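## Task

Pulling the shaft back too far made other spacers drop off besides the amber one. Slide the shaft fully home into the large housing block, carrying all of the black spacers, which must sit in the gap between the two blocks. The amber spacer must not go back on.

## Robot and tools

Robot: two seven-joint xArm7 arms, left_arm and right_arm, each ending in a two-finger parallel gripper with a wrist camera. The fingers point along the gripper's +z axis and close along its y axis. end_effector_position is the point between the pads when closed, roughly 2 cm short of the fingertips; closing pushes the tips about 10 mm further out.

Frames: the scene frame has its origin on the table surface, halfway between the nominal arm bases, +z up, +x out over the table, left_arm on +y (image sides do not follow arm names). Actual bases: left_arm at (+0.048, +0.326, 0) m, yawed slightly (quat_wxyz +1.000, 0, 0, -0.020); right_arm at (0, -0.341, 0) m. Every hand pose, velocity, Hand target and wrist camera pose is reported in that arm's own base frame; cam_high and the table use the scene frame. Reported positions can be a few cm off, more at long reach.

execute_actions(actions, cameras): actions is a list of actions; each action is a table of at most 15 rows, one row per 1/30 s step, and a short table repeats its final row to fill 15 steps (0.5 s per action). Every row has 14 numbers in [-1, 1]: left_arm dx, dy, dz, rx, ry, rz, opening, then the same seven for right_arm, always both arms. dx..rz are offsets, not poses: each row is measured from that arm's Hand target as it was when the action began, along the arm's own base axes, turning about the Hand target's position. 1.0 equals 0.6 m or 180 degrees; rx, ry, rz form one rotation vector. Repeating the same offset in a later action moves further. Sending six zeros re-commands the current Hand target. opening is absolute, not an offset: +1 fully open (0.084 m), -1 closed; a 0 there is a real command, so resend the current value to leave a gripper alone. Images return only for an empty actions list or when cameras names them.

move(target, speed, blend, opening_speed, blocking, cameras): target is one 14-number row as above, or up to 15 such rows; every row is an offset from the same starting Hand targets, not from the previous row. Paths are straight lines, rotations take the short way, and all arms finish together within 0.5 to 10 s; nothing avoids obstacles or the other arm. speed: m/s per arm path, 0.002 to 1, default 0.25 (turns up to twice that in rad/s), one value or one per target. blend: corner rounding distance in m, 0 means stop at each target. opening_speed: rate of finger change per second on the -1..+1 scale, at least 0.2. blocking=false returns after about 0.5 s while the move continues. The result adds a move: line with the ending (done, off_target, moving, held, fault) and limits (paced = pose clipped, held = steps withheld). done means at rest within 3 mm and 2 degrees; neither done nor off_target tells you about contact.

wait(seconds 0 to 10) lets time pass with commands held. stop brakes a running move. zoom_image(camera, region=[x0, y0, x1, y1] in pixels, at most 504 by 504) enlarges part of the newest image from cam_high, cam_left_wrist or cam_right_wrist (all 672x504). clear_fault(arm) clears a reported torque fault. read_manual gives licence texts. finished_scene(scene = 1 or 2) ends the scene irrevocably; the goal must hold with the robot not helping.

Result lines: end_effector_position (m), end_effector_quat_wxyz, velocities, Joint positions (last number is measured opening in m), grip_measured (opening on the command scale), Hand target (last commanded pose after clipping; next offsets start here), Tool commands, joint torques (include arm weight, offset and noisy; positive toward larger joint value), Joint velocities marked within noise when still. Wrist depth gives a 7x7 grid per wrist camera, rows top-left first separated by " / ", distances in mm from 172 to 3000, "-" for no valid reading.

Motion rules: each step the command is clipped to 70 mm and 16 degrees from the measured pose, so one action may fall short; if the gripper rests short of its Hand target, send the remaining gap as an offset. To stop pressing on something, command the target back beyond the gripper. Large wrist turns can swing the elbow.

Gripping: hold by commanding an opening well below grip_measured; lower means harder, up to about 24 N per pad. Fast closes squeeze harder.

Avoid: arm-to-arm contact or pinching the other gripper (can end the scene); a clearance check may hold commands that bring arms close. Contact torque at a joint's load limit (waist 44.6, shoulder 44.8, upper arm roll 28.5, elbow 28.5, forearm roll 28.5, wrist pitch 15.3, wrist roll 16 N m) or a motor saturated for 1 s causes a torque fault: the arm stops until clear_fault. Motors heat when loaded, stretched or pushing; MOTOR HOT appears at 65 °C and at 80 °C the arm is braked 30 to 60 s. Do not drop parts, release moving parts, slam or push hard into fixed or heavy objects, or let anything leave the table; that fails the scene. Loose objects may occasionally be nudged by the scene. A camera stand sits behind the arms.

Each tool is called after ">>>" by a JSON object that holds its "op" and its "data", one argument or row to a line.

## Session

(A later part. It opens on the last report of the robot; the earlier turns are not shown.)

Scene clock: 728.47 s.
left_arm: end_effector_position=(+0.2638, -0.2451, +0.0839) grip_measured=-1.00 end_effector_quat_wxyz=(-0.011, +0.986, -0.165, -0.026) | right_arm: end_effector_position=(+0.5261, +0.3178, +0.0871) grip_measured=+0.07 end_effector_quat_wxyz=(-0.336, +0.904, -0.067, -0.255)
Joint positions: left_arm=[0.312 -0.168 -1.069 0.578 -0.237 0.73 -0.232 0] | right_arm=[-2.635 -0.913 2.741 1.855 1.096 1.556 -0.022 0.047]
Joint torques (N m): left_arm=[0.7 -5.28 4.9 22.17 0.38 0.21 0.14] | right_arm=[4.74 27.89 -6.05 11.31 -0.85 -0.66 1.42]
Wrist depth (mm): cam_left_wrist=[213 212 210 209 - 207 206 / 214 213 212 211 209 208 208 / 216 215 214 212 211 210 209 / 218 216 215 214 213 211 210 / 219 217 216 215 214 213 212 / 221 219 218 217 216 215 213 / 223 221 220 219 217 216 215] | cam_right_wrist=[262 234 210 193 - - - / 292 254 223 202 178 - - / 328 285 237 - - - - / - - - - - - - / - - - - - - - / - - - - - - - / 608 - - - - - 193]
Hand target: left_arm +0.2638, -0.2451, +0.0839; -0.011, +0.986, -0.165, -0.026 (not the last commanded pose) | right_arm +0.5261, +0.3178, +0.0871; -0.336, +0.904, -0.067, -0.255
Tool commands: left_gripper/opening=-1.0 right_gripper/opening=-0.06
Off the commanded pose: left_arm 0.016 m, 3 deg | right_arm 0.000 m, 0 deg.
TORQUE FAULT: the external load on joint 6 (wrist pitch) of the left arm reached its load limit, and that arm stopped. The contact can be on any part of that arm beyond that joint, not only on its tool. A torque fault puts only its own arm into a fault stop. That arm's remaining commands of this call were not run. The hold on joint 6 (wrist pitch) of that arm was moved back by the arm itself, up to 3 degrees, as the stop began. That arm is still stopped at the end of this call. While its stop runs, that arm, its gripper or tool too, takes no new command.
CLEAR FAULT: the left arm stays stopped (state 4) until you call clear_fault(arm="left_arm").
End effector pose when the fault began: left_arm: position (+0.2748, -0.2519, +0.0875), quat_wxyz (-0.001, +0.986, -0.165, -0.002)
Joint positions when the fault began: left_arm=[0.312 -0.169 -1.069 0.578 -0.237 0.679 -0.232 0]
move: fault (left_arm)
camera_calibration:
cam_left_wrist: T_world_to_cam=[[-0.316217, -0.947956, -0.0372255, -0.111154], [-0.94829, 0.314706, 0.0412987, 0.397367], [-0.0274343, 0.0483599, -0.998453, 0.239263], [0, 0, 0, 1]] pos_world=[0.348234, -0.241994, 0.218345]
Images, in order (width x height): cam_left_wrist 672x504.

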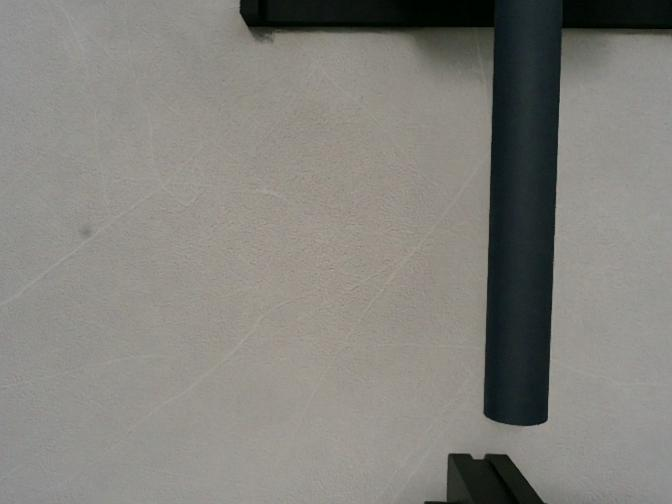

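>>> {"op": "clear_fault", "data": {
  "arm": "left_arm"
}}

>>> {"op": "move", "data": {
  "target": [
    [-0.095,0.0272,0.03,0,0,0,-1,0,0,0,0,0,0,-0.06],
    [-0.095,0.0272,0.03,-0.1087,-0.3039,-0.002,-1,0,0,0,0,0,0,-0.06],
    [-0.0162,0.0,-0.0048,-0.1087,-0.3039,-0.002,-1,0,0,0,0,0,0,-0.06]
  ],
  "speed": [0.1,0.2,0.06],
  "cameras": ["cam_left_wrist","cam_high"]
}}

Scene clock: 729.43 s.
left_arm: end_effector_position=(+0.2638, -0.2451, +0.0839) grip_measured=-1.00 end_effector_quat_wxyz=(-0.011, +0.986, -0.165, -0.026) | right_arm: end_effector_position=(+0.5261, +0.3178, +0.0871) grip_measured=+0.07 end_effector_quat_wxyz=(-0.336, +0.904, -0.067, -0.255)
Joint positions: left_arm=[0.312 -0.168 -1.069 0.578 -0.237 0.73 -0.232 0] | right_arm=[-2.635 -0.913 2.741 1.855 1.096 1.556 -0.022 0.047]
Joint torques (N m): left_arm=[0.32 -5.55 4.78 22.22 0.32 0.08 0.1] | right_arm=[5.04 28 -6.3 11.41 -0.58 -0.79 1.5]
Wrist depth (mm): cam_left_wrist=[213 211 210 209 - 207 206 / 214 213 212 211 209 209 207 / 216 214 213 212 211 210 209 / 217 216 215 214 212 211 210 / 219 218 216 215 214 212 212 / 221 220 218 217 216 214 214 / 223 221 220 219 217 216 215] | cam_right_wrist=[263 235 210 193 - - - / 293 253 223 201 178 - - / 328 285 237 - - - - / - - - - - - - / - - - - - - - / - - - - - - - / 606 - - - - - 194]
Hand target: left_arm +0.2638, -0.2451, +0.0839; -0.011, +0.986, -0.165, -0.026 (not the last commanded pose) | right_arm +0.5261, +0.3178, +0.0871; -0.336, +0.904, -0.067, -0.255
Tool commands: left_gripper/opening=-1.0 right_gripper/opening=-0.06
Off the commanded pose: left_arm 0.016 m, 3 deg | right_arm 0.000 m, 0 deg.
TORQUE FAULT, CONTINUED: the left arm's stop, for the torque fault of joint 6 (wrist pitch) that an earlier result reported, is over. The call counts as one of the actions that you can send in this scene. The hold on joint 6 (wrist pitch) of that arm was moved back by the arm itself, up to 3 degrees, as the stop began. That arm's target is now where it stood when the stop ended, not its last command. That arm's gripper keeps its grip as last carried out, and that arm accepts commands again: back off and push less far.
CLEAR FAULT: your call cleared the left arm's torque fault. If a joint's load stays at its limit, that arm stops again at once.

Scene clock: 733.60 s.
left_arm: end_effector_position=(+0.2055, -0.2290, +0.1015) grip_measured=-1.00 end_effector_quat_wxyz=(+0.069, +0.893, -0.151, +0.419) | right_arm: end_effector_position=(+0.5261, +0.3178, +0.0871) grip_measured=+0.07 end_effector_quat_wxyz=(-0.336, +0.904, -0.067, -0.255)
Joint positions: left_arm=[-0.173 -0.659 -1.734 -0.049 -1.036 -0.265 -0.585 0] | right_arm=[-2.635 -0.913 2.741 1.855 1.096 1.556 -0.022 0.047]
Joint torques (N m): left_arm=[-6.21 0.21 12.51 6.16 -2.59 -0.75 0.99] | right_arm=[4.99 27.87 -6.7 11.47 0.32 -1.64 1.25]
Wrist depth (mm): cam_left_wrist=[619 619 659 372 371 582 660 / 521 494 523 455 331 522 521 / 429 429 413 386 323 412 429 / 367 366 367 356 347 357 366 / 329 329 330 319 309 329 319 / 291 291 290 291 290 290 291 / 260 260 259 267 267 260 260] | cam_right_wrist=[262 234 210 193 - - - / 293 253 223 202 178 - - / 328 285 236 - - - - / - - - - - - - / - - - - - - - / - - - - - - - / 607 - - - - - 194]
Hand target: left_arm +0.2055, -0.2290, +0.1015; +0.069, +0.893, -0.151, +0.419 (not the last commanded pose) | right_arm +0.5261, +0.3178, +0.0871; -0.336, +0.904, -0.067, -0.255
Off the commanded pose: left_arm 0.055 m, 5 deg | right_arm 0.000 m, 0 deg.
move: held (left_arm; a check stopped the path); path passed 2 of 3 targets; limits=held
pose unreachable (left arm): on one or more control steps of this call, first in action 0 (counted from 0), this arm could not follow its commanded pose, so it was not sent that pose on those steps. It may still have moved: this result reports where it is.
cause: moving toward the commanded pose would bring two parts of the arm too close to each other (joints 2 (shoulder) to 6 (wrist pitch) lie between them).
camera_calibration:
cam_left_wrist: T_world_to_cam=[[-0.304105, -0.952595, -0.00914284, -0.120083], [-0.597676, 0.198257, -0.776838, 0.320533], [0.741824, -0.230776, -0.629634, -0.00494015], [0, 0, 0, 1]] pos_world=[0.158722, -0.179078, 0.244794]
Images, in order (width x height): cam_high 672x504, cam_left_wrist 672x504.

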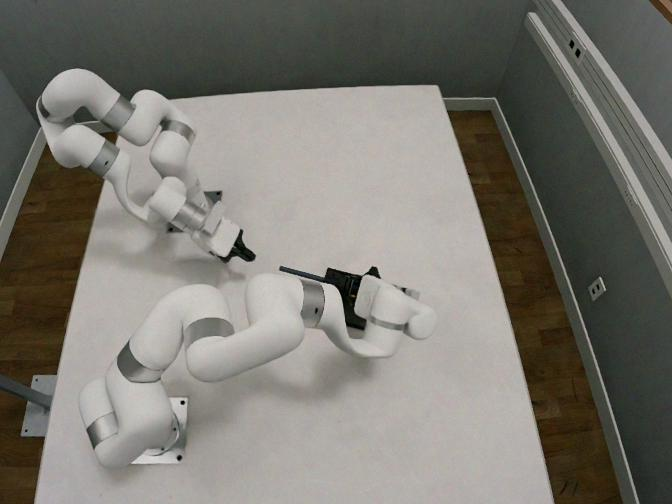

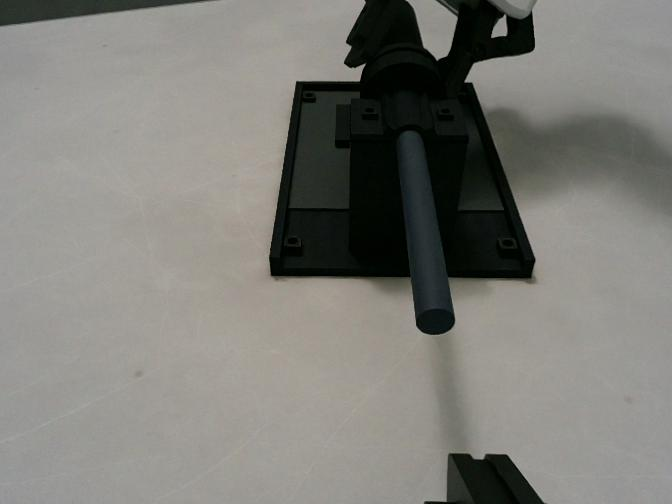

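>>> {"op": "move", "data": {
  "target": [0.0792,-0.0268,-0.0308,0,0,0,-1,0,0,0,0,0,0,-0.06],
  "speed": 0.06,
  "cameras": ["cam_left_wrist"]
}}

Scene clock: 735.40 s.
left_arm: end_effector_position=(+0.2530, -0.2451, +0.0831) grip_measured=-1.00 end_effector_quat_wxyz=(+0.069, +0.893, -0.151, +0.419) | right_arm: end_effector_position=(+0.5261, +0.3178, +0.0871) grip_measured=+0.07 end_effector_quat_wxyz=(-0.336, +0.904, -0.067, -0.255)
Joint positions: left_arm=[0.55 -0.552 -1.95 0.036 -0.538 -0.611 -0.708 0] | right_arm=[-2.635 -0.913 2.741 1.855 1.096 1.556 -0.022 0.047]
Joint torques (N m): left_arm=[5.82 2.22 2.5 0.77 0.59 -4.02 -0.65] | right_arm=[4.5 27.73 -6.52 11.5 0.81 -1.6 1.33]
Wrist depth (mm): cam_left_wrist=[573 572 609 303 337 339 605 / 481 480 456 288 278 455 479 / 397 396 397 351 257 379 395 / 338 337 338 316 214 328 337 / 304 303 296 295 191 293 293 / 268 268 268 260 253 260 268 / 234 239 239 240 246 239 239] | cam_right_wrist=[263 234 210 193 - - - / 292 254 223 201 178 - - / 327 286 236 - - - - / - - - - - - - / - - - - - - - / - - - - - - - / 609 - - - - - 193]
Hand target: left_arm +0.2531, -0.2451, +0.0831; +0.069, +0.893, -0.151, +0.419 | right_arm +0.5261, +0.3178, +0.0871; -0.336, +0.904, -0.067, -0.255
Off the commanded pose: left_arm 0.000 m, 0 deg | right_arm 0.000 m, 0 deg.
move: done
camera_calibration:
cam_left_wrist: T_world_to_cam=[[-0.304017, -0.952622, -0.00918149, -0.121128], [-0.5977, 0.198235, -0.776825, 0.337879], [0.741841, -0.23068, -0.62965, -0.0555333], [0, 0, 0, 1]] pos_world=[0.206322, -0.195179, 0.226394]
Images, in order (width x height): cam_left_wrist 672x504.

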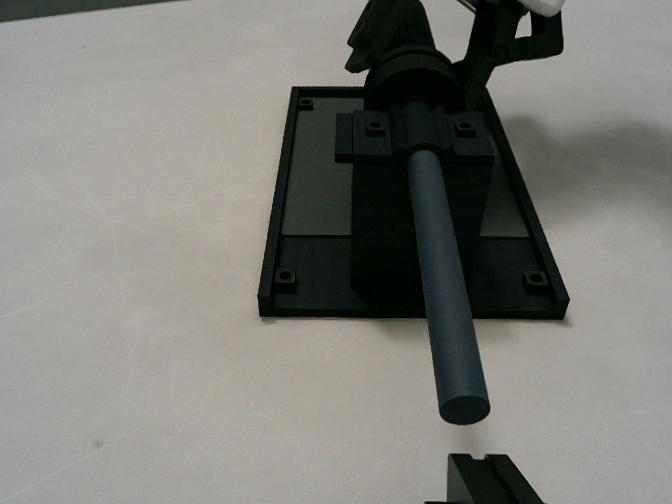

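>>> {"op": "move", "data": {
  "target": [0.0126,-0.0043,0,0,0,0,-1,0,0,0,0,0,0,-0.06],
  "speed": 0.02,
  "cameras": ["cam_left_wrist"]
}}

>>> {"op": "zoom_image", "data": {
  "camera": "cam_left_wrist",
  "region": [410, 400, 530, 504]
}}

Scene clock: 736.47 s.
left_arm: end_effector_position=(+0.2606, -0.2477, +0.0831) grip_measured=-1.00 end_effector_quat_wxyz=(+0.069, +0.893, -0.151, +0.419) | right_arm: end_effector_position=(+0.5261, +0.3178, +0.0871) grip_measured=+0.07 end_effector_quat_wxyz=(-0.336, +0.904, -0.067, -0.255)
Joint positions: left_arm=[0.608 -0.553 -1.954 0.052 -0.495 -0.625 -0.705 0] | right_arm=[-2.635 -0.913 2.741 1.855 1.096 1.556 -0.022 0.047]
Joint torques (N m): left_arm=[5.45 2.63 2.68 8.31 0.6 -3.97 -0.24] | right_arm=[4.66 27.8 -6.38 11.44 0.72 -1.67 1.33]
Wrist depth (mm): cam_left_wrist=[571 570 606 - 315 333 608 / 481 479 455 - 273 454 478 / 396 396 395 350 249 380 395 / 338 338 338 328 213 328 336 / 304 304 294 295 190 294 294 / 268 268 268 268 - 260 267 / 233 239 240 239 239 239 239] | cam_right_wrist=[263 235 210 193 - - - / 291 254 223 202 178 - - / 328 285 237 - - - - / - - - - - - - / - - - - - - - / - - - - - - - / 609 - - - - - 193]
Hand target: left_arm +0.2606, -0.2477, +0.0831; +0.069, +0.893, -0.151, +0.419 | right_arm +0.5261, +0.3178, +0.0871; -0.336, +0.904, -0.067, -0.255
Off the commanded pose: left_arm 0.000 m, 0 deg | right_arm 0.000 m, 0 deg.
move: done
camera_calibration:
cam_left_wrist: T_world_to_cam=[[-0.304222, -0.952556, -0.00928742, -0.121244], [-0.597618, 0.198438, -0.776837, 0.342902], [0.741823, -0.230781, -0.629634, -0.0617164], [0, 0, 0, 1]] pos_world=[0.213822, -0.197779, 0.226394]
Images, in order (width x height): cam_left_wrist 672x504.

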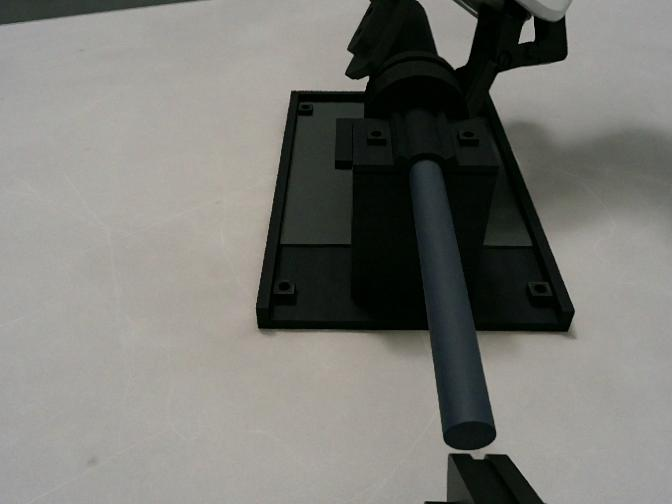

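Scaled by 4.200 from the camera's 672x504 image, which has a finer 960x720 frame.

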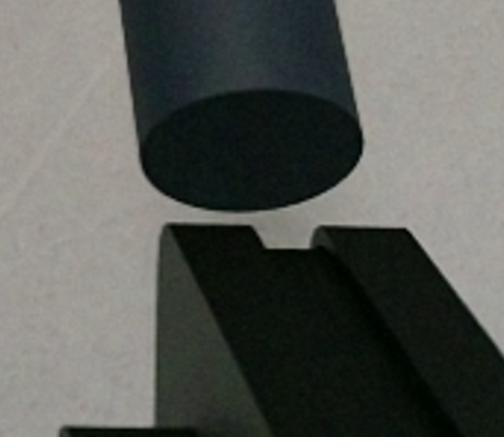

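>>> {"op": "move", "data": {
  "target": [0.0068,-0.0002,0,0,0,0,-1,0,0,0,0,0,0,-0.06],
  "speed": 0.01,
  "cameras": ["cam_left_wrist"]
}}

>>> {"op": "zoom_image", "data": {
  "camera": "cam_left_wrist",
  "region": [410, 400, 530, 504]
}}

Scene clock: 737.43 s.
left_arm: end_effector_position=(+0.2647, -0.2478, +0.0831) grip_measured=-1.00 end_effector_quat_wxyz=(+0.069, +0.893, -0.151, +0.419) | right_arm: end_effector_position=(+0.5261, +0.3178, +0.0871) grip_measured=+0.07 end_effector_quat_wxyz=(-0.336, +0.904, -0.067, -0.255)
Joint positions: left_arm=[0.64 -0.552 -1.956 0.058 -0.471 -0.636 -0.704 0] | right_arm=[-2.635 -0.913 2.741 1.855 1.096 1.556 -0.022 0.047]
Joint torques (N m): left_arm=[6.05 10.98 2.71 8.29 0.6 -4.07 0.79] | right_arm=[4.99 27.74 -6.41 11.7 0.95 -1.6 1.34]
Wrist depth (mm): cam_left_wrist=[571 570 606 304 292 324 605 / 481 480 479 - 272 455 477 / 397 397 397 351 249 379 395 / 338 336 338 316 212 325 337 / 304 304 294 295 199 285 293 / 268 268 268 268 268 267 267 / 234 239 240 240 239 239 239] | cam_right_wrist=[263 235 210 193 - - - / 292 254 223 202 178 - - / 328 285 237 - - - - / - - - - - - - / - - - - - - - / - - - - - - - / 610 - - - - - 193]
Hand target: left_arm +0.2647, -0.2478, +0.0831; +0.069, +0.893, -0.151, +0.419 | right_arm +0.5261, +0.3178, +0.0871; -0.336, +0.904, -0.067, -0.255
Off the commanded pose: left_arm 0.000 m, 0 deg | right_arm 0.000 m, 0 deg.
move: done
camera_calibration:
cam_left_wrist: T_world_to_cam=[[-0.304164, -0.952575, -0.00921513, -0.120124], [-0.597647, 0.198348, -0.776837, 0.34536], [0.741824, -0.230778, -0.629634, -0.0647805], [0, 0, 0, 1]] pos_world=[0.217922, -0.197879, 0.226394]
Images, in order (width x height): cam_left_wrist 672x504.

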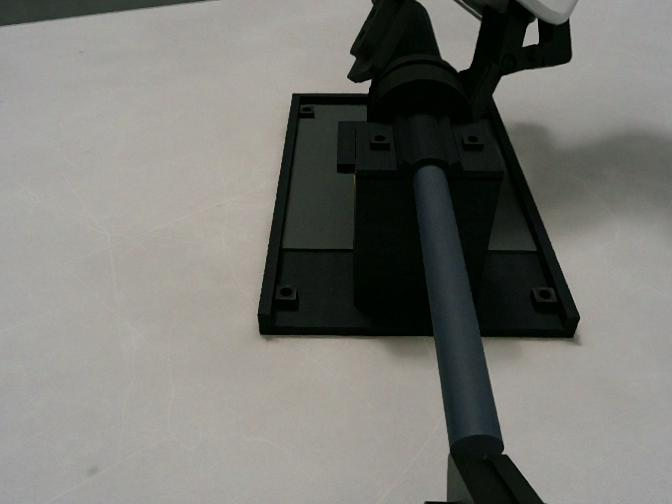

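Scaled by 4.200 from the camera's 672x504 image, which has a finer 960x720 frame.

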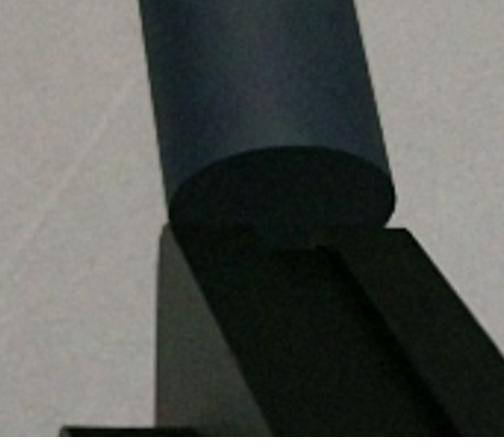

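>>> {"op": "move", "data": {
  "target": [0.0047,-0.0016,0,0,0,0,-1,0,0,0,0,0,0,-0.06],
  "speed": 0.01,
  "cameras": ["cam_left_wrist"]
}}

>>> {"op": "zoom_image", "data": {
  "camera": "cam_left_wrist",
  "region": [410, 400, 530, 504]
}}

>>> {"op": "zoom_image", "data": {
  "camera": "cam_left_wrist",
  "region": [340, 20, 500, 180]
}}

Scene clock: 738.40 s.
left_arm: end_effector_position=(+0.2675, -0.2488, +0.0831) grip_measured=-1.00 end_effector_quat_wxyz=(+0.069, +0.893, -0.151, +0.419) | right_arm: end_effector_position=(+0.5261, +0.3178, +0.0871) grip_measured=+0.07 end_effector_quat_wxyz=(-0.336, +0.904, -0.067, -0.255)
Joint positions: left_arm=[0.661 -0.552 -1.958 0.065 -0.456 -0.641 -0.703 0] | right_arm=[-2.635 -0.913 2.741 1.855 1.096 1.556 -0.022 0.047]
Joint torques (N m): left_arm=[5.65 2.9 2.79 8.59 1 -4.22 1.01] | right_arm=[4.18 27.4 -6.19 11.53 1.01 -1.69 1.36]
Wrist depth (mm): cam_left_wrist=[571 570 608 304 315 321 607 / 480 479 478 - 268 453 477 / 397 395 396 351 246 378 395 / 338 337 337 316 212 324 336 / 304 304 293 295 199 289 293 / 268 267 267 268 268 267 267 / 233 240 239 239 239 239 239] | cam_right_wrist=[262 234 210 193 - - - / 292 254 223 202 178 - - / 327 285 237 - - - - / - - - - - - - / - - - - - - - / - - - - - - - / 609 - - - - - 193]
Hand target: left_arm +0.2675, -0.2488, +0.0831; +0.069, +0.893, -0.151, +0.419 | right_arm +0.5261, +0.3178, +0.0871; -0.336, +0.904, -0.067, -0.255
Off the commanded pose: left_arm 0.000 m, 0 deg | right_arm 0.000 m, 0 deg.
move: done
camera_calibration:
cam_left_wrist: T_world_to_cam=[[-0.304105, -0.952595, -0.00914284, -0.120258], [-0.597676, 0.198257, -0.776838, 0.347221], [0.741824, -0.230776, -0.629634, -0.0670879], [0, 0, 0, 1]] pos_world=[0.220722, -0.198878, 0.226394]
Images, in order (width x height): cam_left_wrist 672x504.

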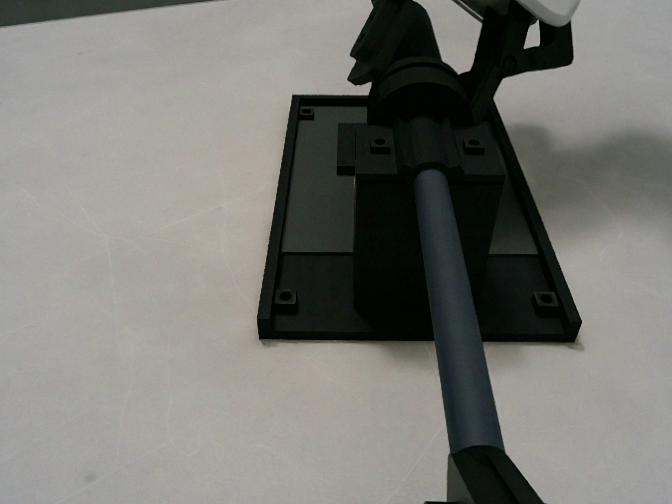

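Scaled by 4.200 from the camera's 672x504 image, which has a finer 960x720 frame.

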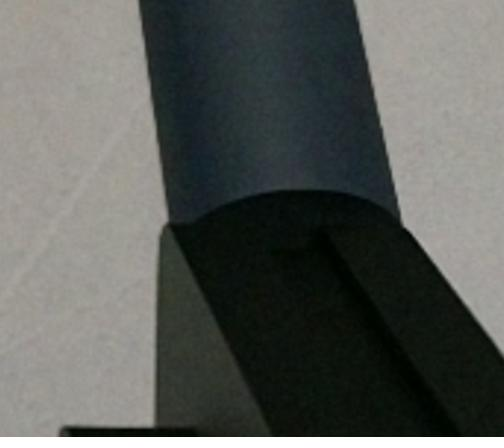

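Scaled by 3.150 from the camera's 672x504 image, which has a finer 960x720 frame.

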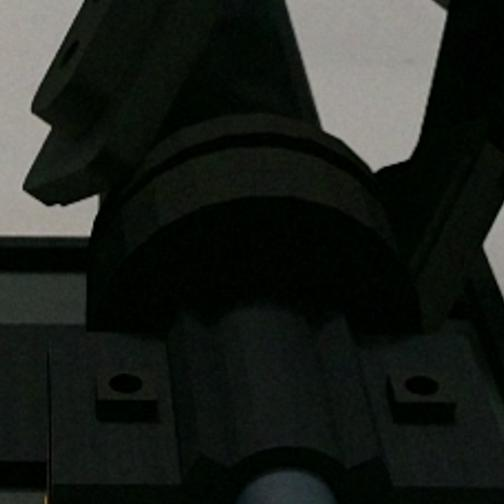

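>>> {"op": "move", "data": {
  "target": [0.0047,-0.0016,0,0,0,0,-1,0,0,0,0,0,0,-0.06],
  "speed": 0.01,
  "cameras": ["cam_left_wrist"]
}}

>>> {"op": "zoom_image", "data": {
  "camera": "cam_left_wrist",
  "region": [410, 400, 530, 504]
}}

>>> {"op": "zoom_image", "data": {
  "camera": "cam_left_wrist",
  "region": [340, 20, 500, 180]
}}

Scene clock: 739.37 s.
left_arm: end_effector_position=(+0.2703, -0.2497, +0.0831) grip_measured=-1.00 end_effector_quat_wxyz=(+0.069, +0.893, -0.151, +0.419) | right_arm: end_effector_position=(+0.5261, +0.3178, +0.0871) grip_measured=+0.07 end_effector_quat_wxyz=(-0.336, +0.904, -0.067, -0.255)
Joint positions: left_arm=[0.68 -0.553 -1.96 0.072 -0.442 -0.644 -0.702 0] | right_arm=[-2.635 -0.913 2.741 1.855 1.096 1.556 -0.022 0.047]
Joint torques (N m): left_arm=[7.03 2.27 4.45 10.51 0.52 -3.98 1.14] | right_arm=[4.37 27.51 -5.91 11.67 1.26 -1.64 1.26]
Wrist depth (mm): cam_left_wrist=[573 570 608 - 315 320 567 / 479 479 477 - 267 453 478 / 397 396 396 351 246 377 394 / 337 338 336 317 212 324 336 / 304 303 294 285 199 286 293 / 268 268 268 268 267 267 268 / 233 240 239 239 239 239 239] | cam_right_wrist=[263 234 210 193 - - - / 292 254 223 201 178 - - / 328 285 236 - - - - / - - - - - - - / - - - - - - - / - - - - - - - / 607 - - - - - 193]
Hand target: left_arm +0.2703, -0.2497, +0.0831; +0.069, +0.893, -0.151, +0.419 | right_arm +0.5261, +0.3178, +0.0871; -0.336, +0.904, -0.067, -0.255
Off the commanded pose: left_arm 0.000 m, 0 deg | right_arm 0.000 m, 0 deg.
move: done
camera_calibration:
cam_left_wrist: T_world_to_cam=[[-0.304164, -0.952575, -0.00921513, -0.120232], [-0.597647, 0.198348, -0.776837, 0.349006], [0.741824, -0.230778, -0.629634, -0.0694362], [0, 0, 0, 1]] pos_world=[0.223522, -0.199779, 0.226294]
Images, in order (width x height): cam_left_wrist 672x504.

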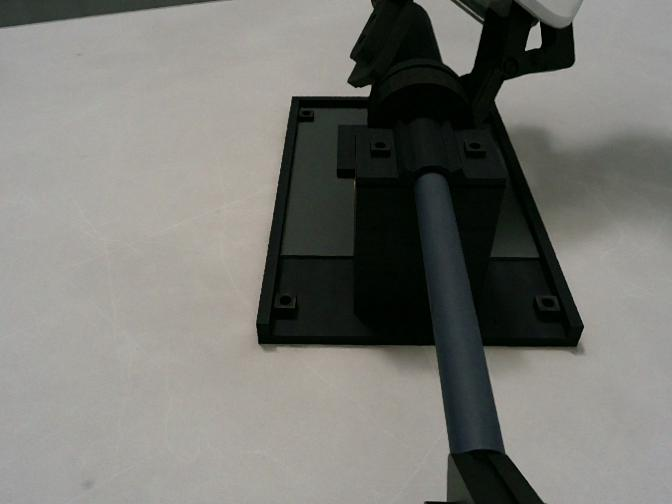

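Scaled by 4.200 from the camera's 672x504 image, which has a finer 960x720 frame.

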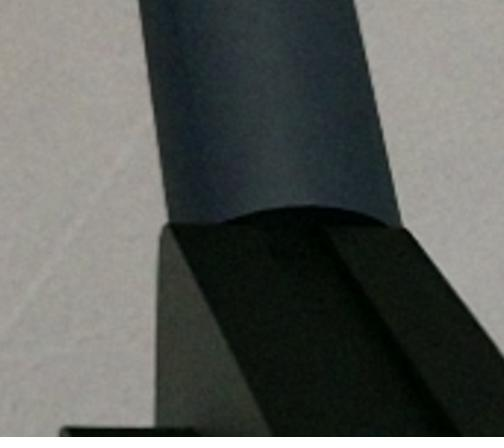

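Scaled by 3.150 from the camera's 672x504 image, which has a finer 960x720 frame.

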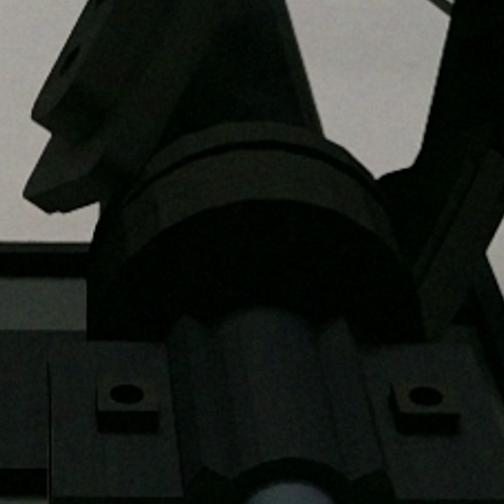

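>>> {"op": "move", "data": {
  "target": [0.0047,-0.0016,0,0,0,0,-1,0,0,0,0,0,0,-0.06],
  "speed": 0.01,
  "cameras": ["cam_left_wrist"]
}}

>>> {"op": "zoom_image", "data": {
  "camera": "cam_left_wrist",
  "region": [410, 400, 530, 504]
}}

>>> {"op": "zoom_image", "data": {
  "camera": "cam_left_wrist",
  "region": [340, 20, 500, 180]
}}

Scene clock: 740.33 s.
left_arm: end_effector_position=(+0.2731, -0.2507, +0.0831) grip_measured=-1.00 end_effector_quat_wxyz=(+0.069, +0.893, -0.151, +0.419) | right_arm: end_effector_position=(+0.5261, +0.3178, +0.0871) grip_measured=+0.07 end_effector_quat_wxyz=(-0.336, +0.904, -0.067, -0.255)
Joint positions: left_arm=[0.7 -0.554 -1.962 0.079 -0.428 -0.648 -0.701 0] | right_arm=[-2.635 -0.913 2.741 1.855 1.096 1.556 -0.022 0.047]
Joint torques (N m): left_arm=[7.7 2.9 4.59 11.11 0.31 -4.01 0.88] | right_arm=[4.3 27.57 -5.8 11.56 1.52 -1.58 1.33]
Wrist depth (mm): cam_left_wrist=[571 570 607 - 304 316 570 / 480 481 478 - 267 455 478 / 397 395 395 351 244 378 395 / 337 337 337 316 217 324 336 / 304 303 294 285 199 286 293 / 268 268 268 267 267 268 267 / 233 239 240 240 239 239 239] | cam_right_wrist=[263 235 210 193 - - - / 292 254 223 202 178 - - / 328 285 236 - - - - / - - - - - - - / - - - - - - - / - - - - - - - / 607 - - - - - 193]
Hand target: left_arm +0.2732, -0.2507, +0.0831; +0.069, +0.893, -0.151, +0.419 | right_arm +0.5261, +0.3178, +0.0871; -0.336, +0.904, -0.067, -0.255
Off the commanded pose: left_arm 0.000 m, 0 deg | right_arm 0.000 m, 0 deg.
move: done
camera_calibration:
cam_left_wrist: T_world_to_cam=[[-0.304164, -0.952575, -0.00921513, -0.120332], [-0.597647, 0.198348, -0.776837, 0.350956], [0.741824, -0.230778, -0.629634, -0.0716811], [0, 0, 0, 1]] pos_world=[0.226322, -0.200779, 0.226394]
Images, in order (width x height): cam_left_wrist 672x504.

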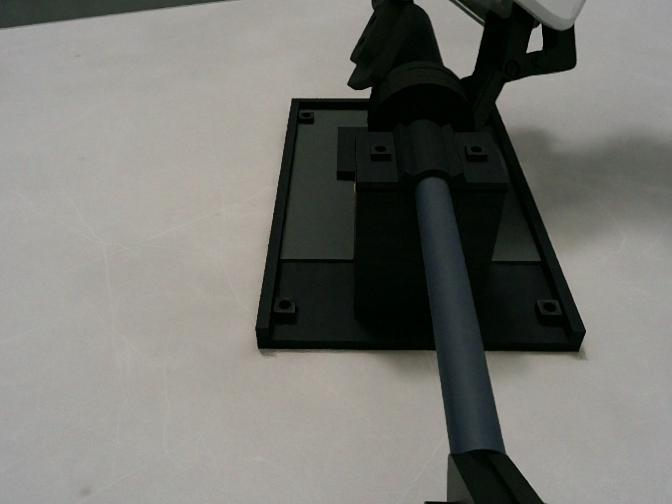

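Scaled by 4.200 from the camera's 672x504 image, which has a finer 960x720 frame.

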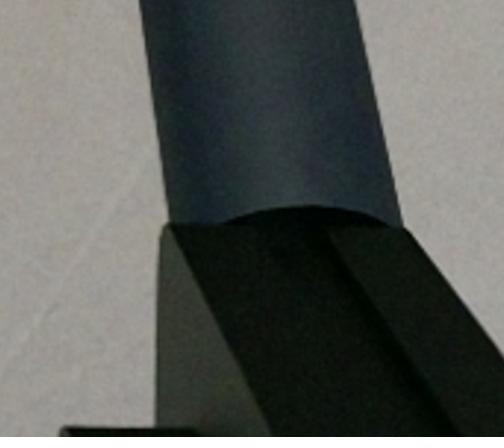

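Scaled by 3.150 from the camera's 672x504 image, which has a finer 960x720 frame.

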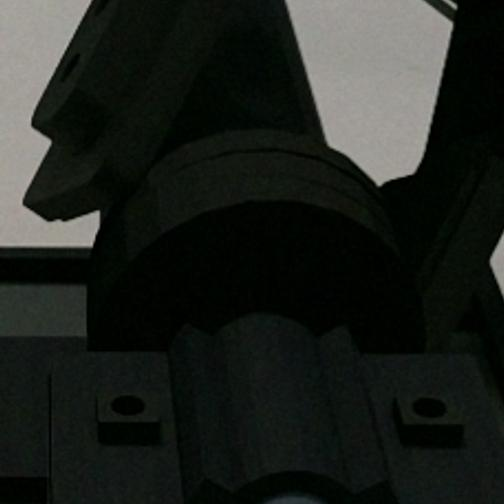

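>>> {"op": "move", "data": {
  "target": [0.0047,-0.0016,0,0,0,0,-1,0,0,0,0,0,0,-0.06],
  "speed": 0.01,
  "cameras": ["cam_left_wrist"]
}}

>>> {"op": "zoom_image", "data": {
  "camera": "cam_left_wrist",
  "region": [370, 50, 490, 140]
}}

Scene clock: 741.23 s.
left_arm: end_effector_position=(+0.2760, -0.2516, +0.0831) grip_measured=-1.00 end_effector_quat_wxyz=(+0.069, +0.893, -0.151, +0.419) | right_arm: end_effector_position=(+0.5261, +0.3178, +0.0871) grip_measured=+0.07 end_effector_quat_wxyz=(-0.336, +0.904, -0.067, -0.255)
Joint positions: left_arm=[0.719 -0.555 -1.964 0.085 -0.414 -0.651 -0.7 0] | right_arm=[-2.635 -0.913 2.741 1.855 1.096 1.556 -0.022 0.047]
Joint torques (N m): left_arm=[6.43 2.75 3.91 10.03 0.53 -4.23 1.08] | right_arm=[4.33 27.42 -5.53 11.69 1.64 -1.55 1.33]
Wrist depth (mm): cam_left_wrist=[571 608 571 - 296 309 568 / 480 480 479 - 267 432 476 / 396 396 396 351 240 378 395 / 338 337 337 316 217 324 337 / 304 304 294 285 199 285 293 / 268 267 267 267 268 267 267 / 234 239 239 240 239 239 239] | cam_right_wrist=[262 234 210 193 - - - / 293 254 223 202 178 - - / 328 285 237 - - - - / - - - - - - - / - - - - - - - / - - - - - - - / 606 - - - - - 194]
Hand target: left_arm +0.2760, -0.2516, +0.0831; +0.069, +0.893, -0.151, +0.419 | right_arm +0.5261, +0.3178, +0.0871; -0.336, +0.904, -0.067, -0.255
Off the commanded pose: left_arm 0.000 m, 0 deg | right_arm 0.000 m, 0 deg.
move: done
camera_calibration:
cam_left_wrist: T_world_to_cam=[[-0.304105, -0.952595, -0.00914284, -0.120436], [-0.597676, 0.198257, -0.776838, 0.352876], [0.741824, -0.230776, -0.629634, -0.0740626], [0, 0, 0, 1]] pos_world=[0.229222, -0.201778, 0.226394]
Images, in order (width x height): cam_left_wrist 672x504.

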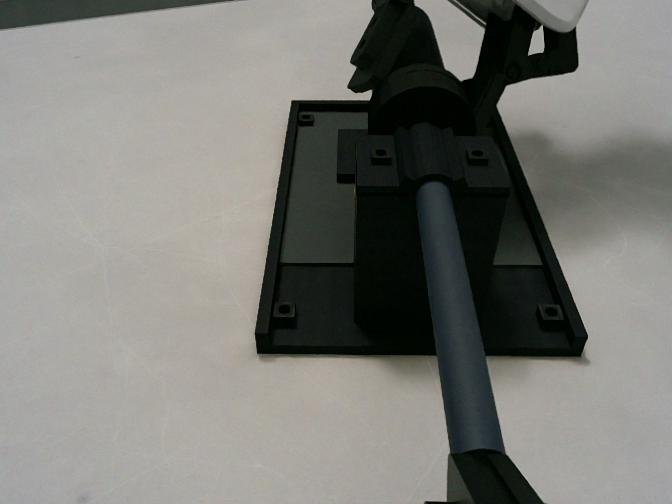

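Scaled by 4.200 from the camera's 672x504 image, which has a finer 960x720 frame.

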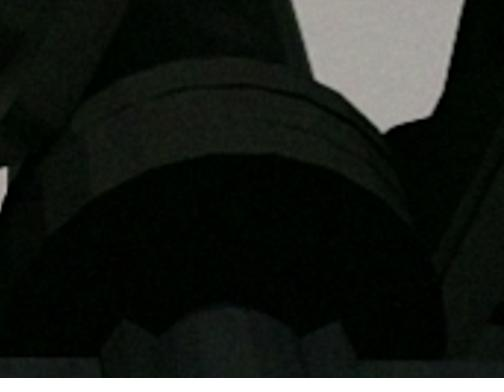

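>>> {"op": "move", "data": {
  "target": [0.0063,-0.0022,0,0,0,0,-1,0,0,0,0,0,0,-0.06],
  "speed": 0.01,
  "cameras": ["cam_left_wrist"]
}}

>>> {"op": "zoom_image", "data": {
  "camera": "cam_left_wrist",
  "region": [370, 50, 490, 140]
}}

Scene clock: 742.30 s.
left_arm: end_effector_position=(+0.2797, -0.2530, +0.0831) grip_measured=-1.00 end_effector_quat_wxyz=(+0.069, +0.893, -0.151, +0.419) | right_arm: end_effector_position=(+0.5261, +0.3178, +0.0871) grip_measured=+0.07 end_effector_quat_wxyz=(-0.336, +0.904, -0.067, -0.255)
Joint positions: left_arm=[0.744 -0.556 -1.967 0.095 -0.397 -0.655 -0.698 0] | right_arm=[-2.635 -0.913 2.741 1.855 1.096 1.556 -0.022 0.047]
Joint torques (N m): left_arm=[7.84 2.57 6.23 12.53 -0.16 -3.43 0.87] | right_arm=[4.18 27.5 -5.49 11.63 1.9 -1.55 1.36]
Wrist depth (mm): cam_left_wrist=[570 608 569 - 296 309 567 / 481 479 480 418 265 433 476 / 396 397 395 350 236 378 395 / 337 338 337 316 217 323 336 / 303 302 294 285 198 285 292 / 267 267 267 267 267 267 267 / 233 239 240 239 239 239 239] | cam_right_wrist=[263 235 210 193 - - - / 292 253 223 201 178 - - / 328 285 237 - - - - / - - - - - - - / - - - - - - - / - - - - - - - / 608 - - - - - 193]
Hand target: left_arm +0.2798, -0.2530, +0.0831; +0.069, +0.893, -0.151, +0.419 | right_arm +0.5261, +0.3178, +0.0871; -0.336, +0.904, -0.067, -0.255
Off the commanded pose: left_arm 0.000 m, 0 deg | right_arm 0.000 m, 0 deg.
move: done
camera_calibration:
cam_left_wrist: T_world_to_cam=[[-0.304232, -0.952554, -0.00915318, -0.120509], [-0.597633, 0.19834, -0.77685, 0.355277], [0.741807, -0.230873, -0.629619, -0.0771894], [0, 0, 0, 1]] pos_world=[0.232922, -0.203078, 0.226294]
Images, in order (width x height): cam_left_wrist 672x504.

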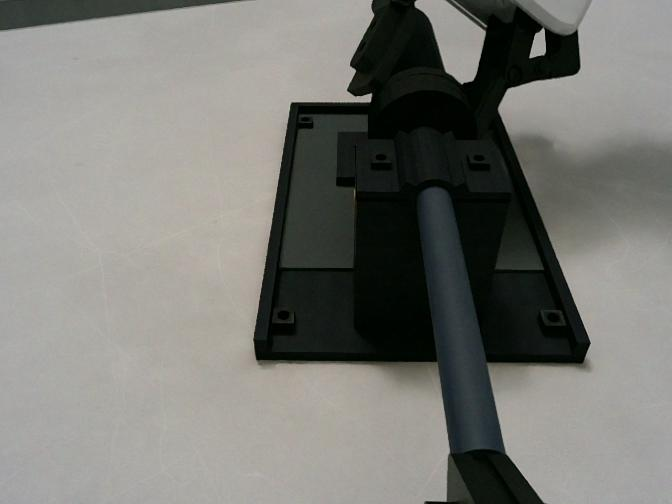

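Scaled by 4.200 from the camera's 672x504 image, which has a finer 960x720 frame.

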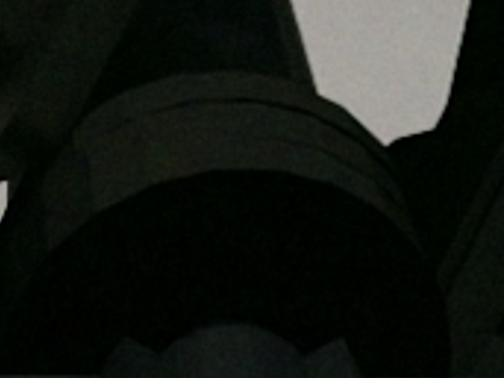

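>>> {"op": "move", "data": {
  "target": [0.0047,-0.0016,0,0,0,0,-1,0,0,0,0,0,0,-0.06],
  "speed": 0.01,
  "cameras": ["cam_left_wrist"]
}}

>>> {"op": "zoom_image", "data": {
  "camera": "cam_left_wrist",
  "region": [410, 400, 530, 504]
}}

Scene clock: 743.23 s.
left_arm: end_effector_position=(+0.2825, -0.2539, +0.0831) grip_measured=-1.00 end_effector_quat_wxyz=(+0.069, +0.893, -0.151, +0.419) | right_arm: end_effector_position=(+0.5261, +0.3178, +0.0871) grip_measured=+0.07 end_effector_quat_wxyz=(-0.336, +0.904, -0.067, -0.255)
Joint positions: left_arm=[0.762 -0.557 -1.97 0.102 -0.384 -0.658 -0.698 0] | right_arm=[-2.635 -0.913 2.741 1.855 1.096 1.556 -0.022 0.047]
Joint torques (N m): left_arm=[7.03 3.17 4.91 11.04 0.4 -4.06 1.02] | right_arm=[4.04 27.27 -5.24 11.56 2.12 -1.63 1.23]
Wrist depth (mm): cam_left_wrist=[570 606 571 - 279 305 564 / 480 479 480 - 262 432 477 / 397 396 396 350 238 379 394 / 337 338 337 313 217 324 336 / 304 303 294 285 199 285 293 / 267 268 268 268 267 267 267 / 233 239 239 239 239 239 239] | cam_right_wrist=[262 235 210 193 - - - / 293 254 223 201 178 - - / 329 285 236 - - - - / - - - - - - - / - - - - - - - / - - - - - - - / 607 - - - - - 193]
Hand target: left_arm +0.2826, -0.2539, +0.0831; +0.069, +0.893, -0.151, +0.419 | right_arm +0.5261, +0.3178, +0.0871; -0.336, +0.904, -0.067, -0.255
Off the commanded pose: left_arm 0.000 m, 0 deg | right_arm 0.000 m, 0 deg.
move: done
camera_calibration:
cam_left_wrist: T_world_to_cam=[[-0.304105, -0.952595, -0.00914284, -0.120524], [-0.597676, 0.198257, -0.776838, 0.357257], [0.741824, -0.230776, -0.629634, -0.0794664], [0, 0, 0, 1]] pos_world=[0.235822, -0.203978, 0.226394]
Images, in order (width x height): cam_left_wrist 672x504.

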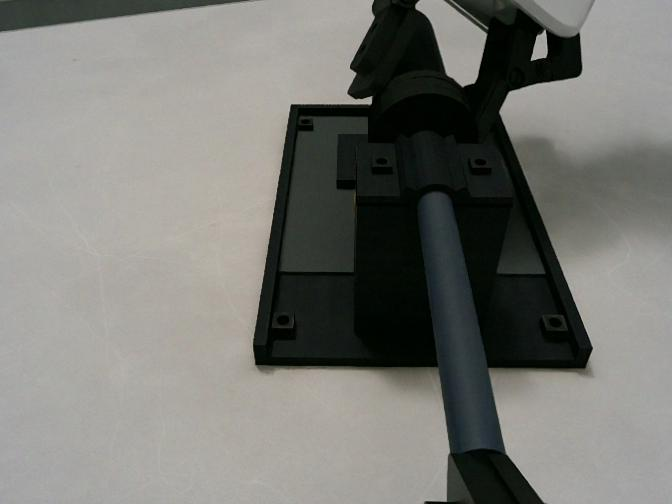

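Scaled by 4.200 from the camera's 672x504 image, which has a finer 960x720 frame.

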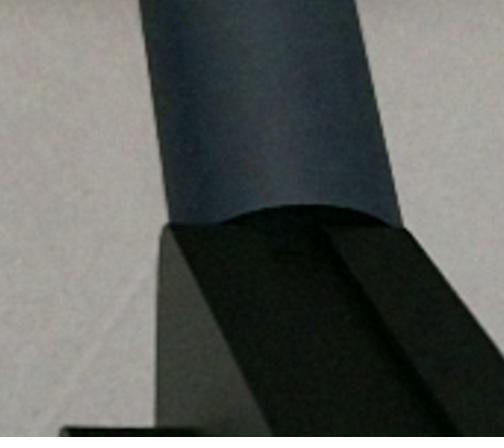

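>>> {"op": "move", "data": {
  "target": [0.0126,-0.0043,0,0,0,0,-1,0,0,0,0,0,0,-0.06],
  "speed": 0.01,
  "cameras": ["cam_left_wrist"]
}}

>>> {"op": "zoom_image", "data": {
  "camera": "cam_left_wrist",
  "region": [410, 400, 530, 504]
}}

Scene clock: 744.60 s.
left_arm: end_effector_position=(+0.2829, -0.2284, +0.0734) grip_measured=-1.00 end_effector_quat_wxyz=(+0.046, +0.899, -0.150, +0.409) | right_arm: end_effector_position=(+0.5261, +0.3178, +0.0871) grip_measured=+0.07 end_effector_quat_wxyz=(-0.336, +0.904, -0.067, -0.255)
Joint positions: left_arm=[0.796 -0.559 -1.976 0.063 -0.358 -0.663 -0.696 0] | right_arm=[-2.635 -0.913 2.741 1.855 1.096 1.556 -0.022 0.047]
Joint torques (N m): left_arm=[5.13 5.66 13.47 1.43 -2.62 -1.61 0.04] | right_arm=[4.1 27.17 -5.01 11.62 2.28 -1.49 1.35]
Wrist depth (mm): cam_left_wrist=[542 532 550 519 272 286 465 / 455 450 428 403 253 256 421 / 380 375 371 355 240 233 342 / 326 323 320 307 295 192 300 / 293 291 288 277 274 177 269 / 259 257 255 253 246 237 248 / 232 226 229 229 232 225 223] | cam_right_wrist=[262 235 210 193 - - - / 292 254 223 202 178 - - / 328 285 237 - - - - / - - - - - - - / - - - - - - - / - - - - - - - / 610 - - - - - 194]
Hand target: left_arm +0.2829, -0.2284, +0.0734; +0.046, +0.899, -0.150, +0.409 (not the last commanded pose) | right_arm +0.5261, +0.3178, +0.0871; -0.336, +0.904, -0.067, -0.255
Tool commands: left_gripper/opening=-1.0 right_gripper/opening=-0.06
Off the commanded pose: left_arm 0.031 m, 3 deg | right_arm 0.000 m, 0 deg.
TORQUE FAULT: the external load on joint 4 (elbow) of the left arm reached its load limit, and that arm stopped. The contact can be on any part of that arm beyond that joint, not only on its tool. A torque fault puts only its own arm into a fault stop. That arm's remaining commands of this call were not run. The hold on joint 4 (elbow) of that arm was moved back by the arm itself, up to 3 degrees, as the stop began. That arm is still stopped at the end of this call. While its stop runs, that arm, its gripper or tool too, takes no new command.
CLEAR FAULT: the left arm stays stopped (state 4) until you call clear_fault(arm="left_arm").
End effector pose when the fault began: left_arm: position (+0.2876, -0.2554, +0.0826), quat_wxyz (+0.069, +0.893, -0.152, +0.418)
Joint positions when the fault began: left_arm=[0.798 -0.559 -1.975 0.115 -0.358 -0.662 -0.696 0]
move: fault (left_arm)
camera_calibration:
cam_left_wrist: T_world_to_cam=[[-0.283946, -0.957709, -0.0465665, -0.10045], [-0.614507, 0.219043, -0.757893, 0.353019], [0.736041, -0.186585, -0.650715, -0.0666248], [0, 0, 0, 1]] pos_world=[0.237448, -0.18596, 0.219519]
Images, in order (width x height): cam_left_wrist 672x504.

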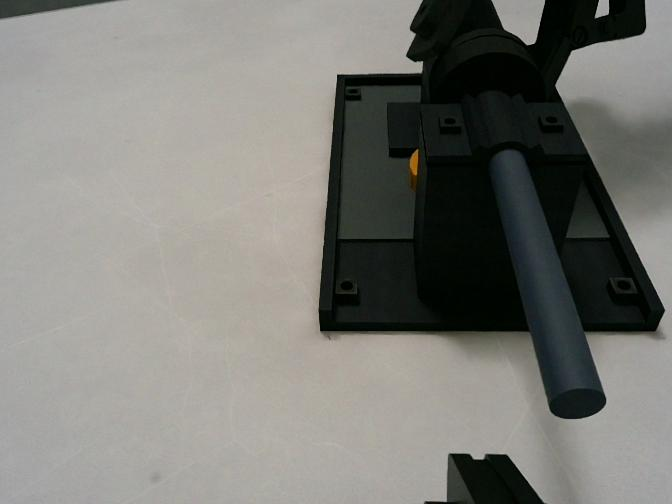

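Scaled by 4.200 from the camera's 672x504 image, which has a finer 960x720 frame.

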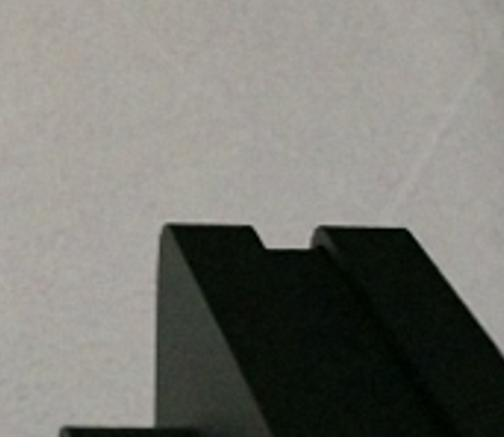

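>>> {"op": "clear_fault", "data": {
  "arm": "left_arm"
}}

>>> {"op": "move", "data": {
  "target": [
    [-0.063,0.0217,0.04,0,0,0,-1,0,0,0,0,0,0,-0.06],
    [-0.063,0.1,0.2,-0.1264,0.318,-0.0942,-1,0,0,0,0,0,0,-0.06],
    [0.249,0,0.2595,-0.1264,0.318,-0.0942,-1,0,0,0,0,0,0,-0.06]
  ],
  "speed": 0.15,
  "cameras": ["cam_left_wrist"]
}}

>>> {"op": "zoom_image", "data": {
  "camera": "cam_left_wrist",
  "region": [270, 190, 400, 310]
}}

Scene clock: 744.93 s.
left_arm: end_effector_position=(+0.2829, -0.2284, +0.0734) grip_measured=-1.00 end_effector_quat_wxyz=(+0.046, +0.899, -0.150, +0.409) | right_arm: end_effector_position=(+0.5261, +0.3178, +0.0871) grip_measured=+0.07 end_effector_quat_wxyz=(-0.336, +0.904, -0.067, -0.255)
Joint positions: left_arm=[0.796 -0.559 -1.976 0.063 -0.358 -0.663 -0.696 0] | right_arm=[-2.635 -0.913 2.741 1.855 1.096 1.556 -0.022 0.047]
Joint torques (N m): left_arm=[4.94 5.63 13.34 1.67 -2.55 -1.71 0.2] | right_arm=[4.03 27.48 -5.14 11.6 2.36 -1.53 1.33]
Wrist depth (mm): cam_left_wrist=[544 533 550 516 271 287 463 / 455 450 427 402 253 256 420 / 379 376 371 355 241 233 342 / 326 323 320 306 296 192 299 / 292 290 288 277 276 265 269 / 259 257 255 253 246 238 248 / 232 226 229 229 232 225 223] | cam_right_wrist=[263 235 210 193 - - - / 292 254 223 202 178 - - / 328 285 237 - - - - / - - - - - - - / - - - - - - - / - - - - - - - / 607 - - - - - 194]
Hand target: left_arm +0.2829, -0.2284, +0.0734; +0.046, +0.899, -0.150, +0.409 (not the last commanded pose) | right_arm +0.5261, +0.3178, +0.0871; -0.336, +0.904, -0.067, -0.255
Tool commands: left_gripper/opening=-1.0 right_gripper/opening=-0.06
Off the commanded pose: left_arm 0.031 m, 3 deg | right_arm 0.000 m, 0 deg.
TORQUE FAULT, CONTINUED: the left arm's stop, for the torque fault of joint 4 (elbow) that an earlier result reported, is over. The call counts as one of the actions that you can send in this scene. The hold on joint 4 (elbow) of that arm was moved back by the arm itself, up to 3 degrees, as the stop began. That arm's target is now where it stood when the stop ended, not its last command. That arm's gripper keeps its grip as last carried out, and that arm accepts commands again: back off and push less far.
CLEAR FAULT: your call cleared the left arm's torque fault. If a joint's load stays at its limit, that arm stops again at once.

Scene clock: 751.87 s.
left_arm: end_effector_position=(+0.4323, -0.2284, +0.2291) grip_measured=-1.00 end_effector_quat_wxyz=(+0.337, +0.927, -0.155, -0.058) | right_arm: end_effector_position=(+0.5261, +0.3178, +0.0871) grip_measured=+0.07 end_effector_quat_wxyz=(-0.336, +0.904, -0.067, -0.255)
Joint positions: left_arm=[-0.656 0.132 0.495 1.156 -0.785 1.294 0.495 0] | right_arm=[-2.635 -0.913 2.741 1.855 1.096 1.556 -0.022 0.047]
Joint torques (N m): left_arm=[5.66 -14.8 7.04 27.51 -3 1.01 -0.69] | right_arm=[3.43 26.82 -4.06 11.82 3.41 -1.56 1.15]
Wrist depth (mm): cam_left_wrist=[289 305 334 282 228 223 222 / 290 310 327 278 224 229 619 / 290 310 333 259 315 522 649 / 291 311 336 276 468 546 654 / 292 312 321 287 468 547 655 / 292 313 341 303 471 548 659 / 293 322 347 414 456 551 662] | cam_right_wrist=[263 235 210 193 - - - / 293 253 223 201 178 - - / 327 285 237 - - - - / - - - - - - - / - - - - - - - / - - - - - - - / 606 - - - - - 194]
Hand target: left_arm +0.4323, -0.2284, +0.2291; +0.337, +0.927, -0.155, -0.058 | right_arm +0.5261, +0.3178, +0.0871; -0.336, +0.904, -0.067, -0.255
Off the commanded pose: left_arm 0.000 m, 0 deg | right_arm 0.000 m, 0 deg.
move: done
camera_calibration:
cam_left_wrist: T_world_to_cam=[[-0.242225, -0.742245, 0.62482, -0.173397], [-0.950854, 0.309637, -0.000789918, 0.555339], [-0.192881, -0.594304, -0.780769, 0.262979], [0, 0, 0, 1]] pos_world=[0.536769, -0.144367, 0.314106]
Images, in order (width x height): cam_left_wrist 672x504.

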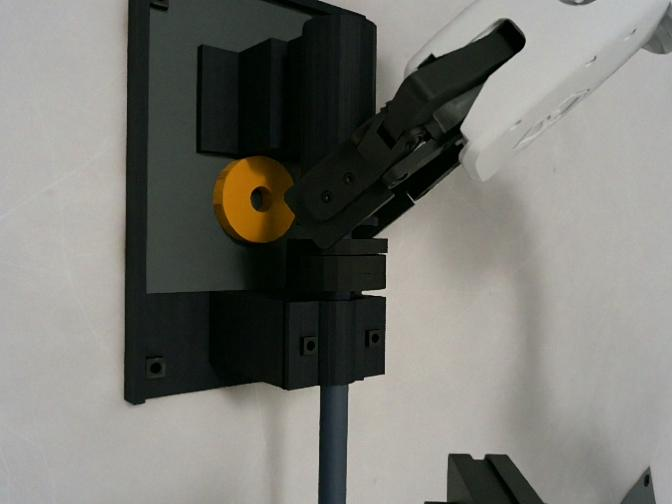

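Scaled by 3.877 from the camera's 672x504 image, which has a finer 960x720 frame.

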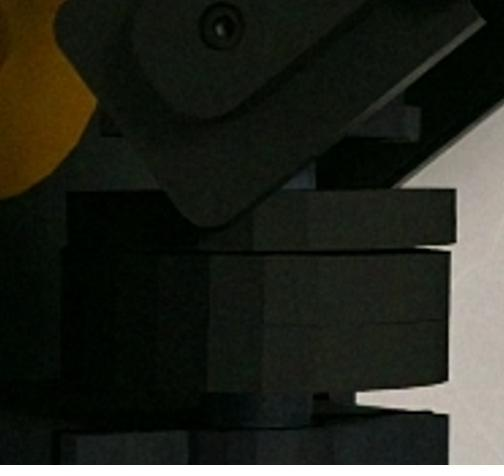

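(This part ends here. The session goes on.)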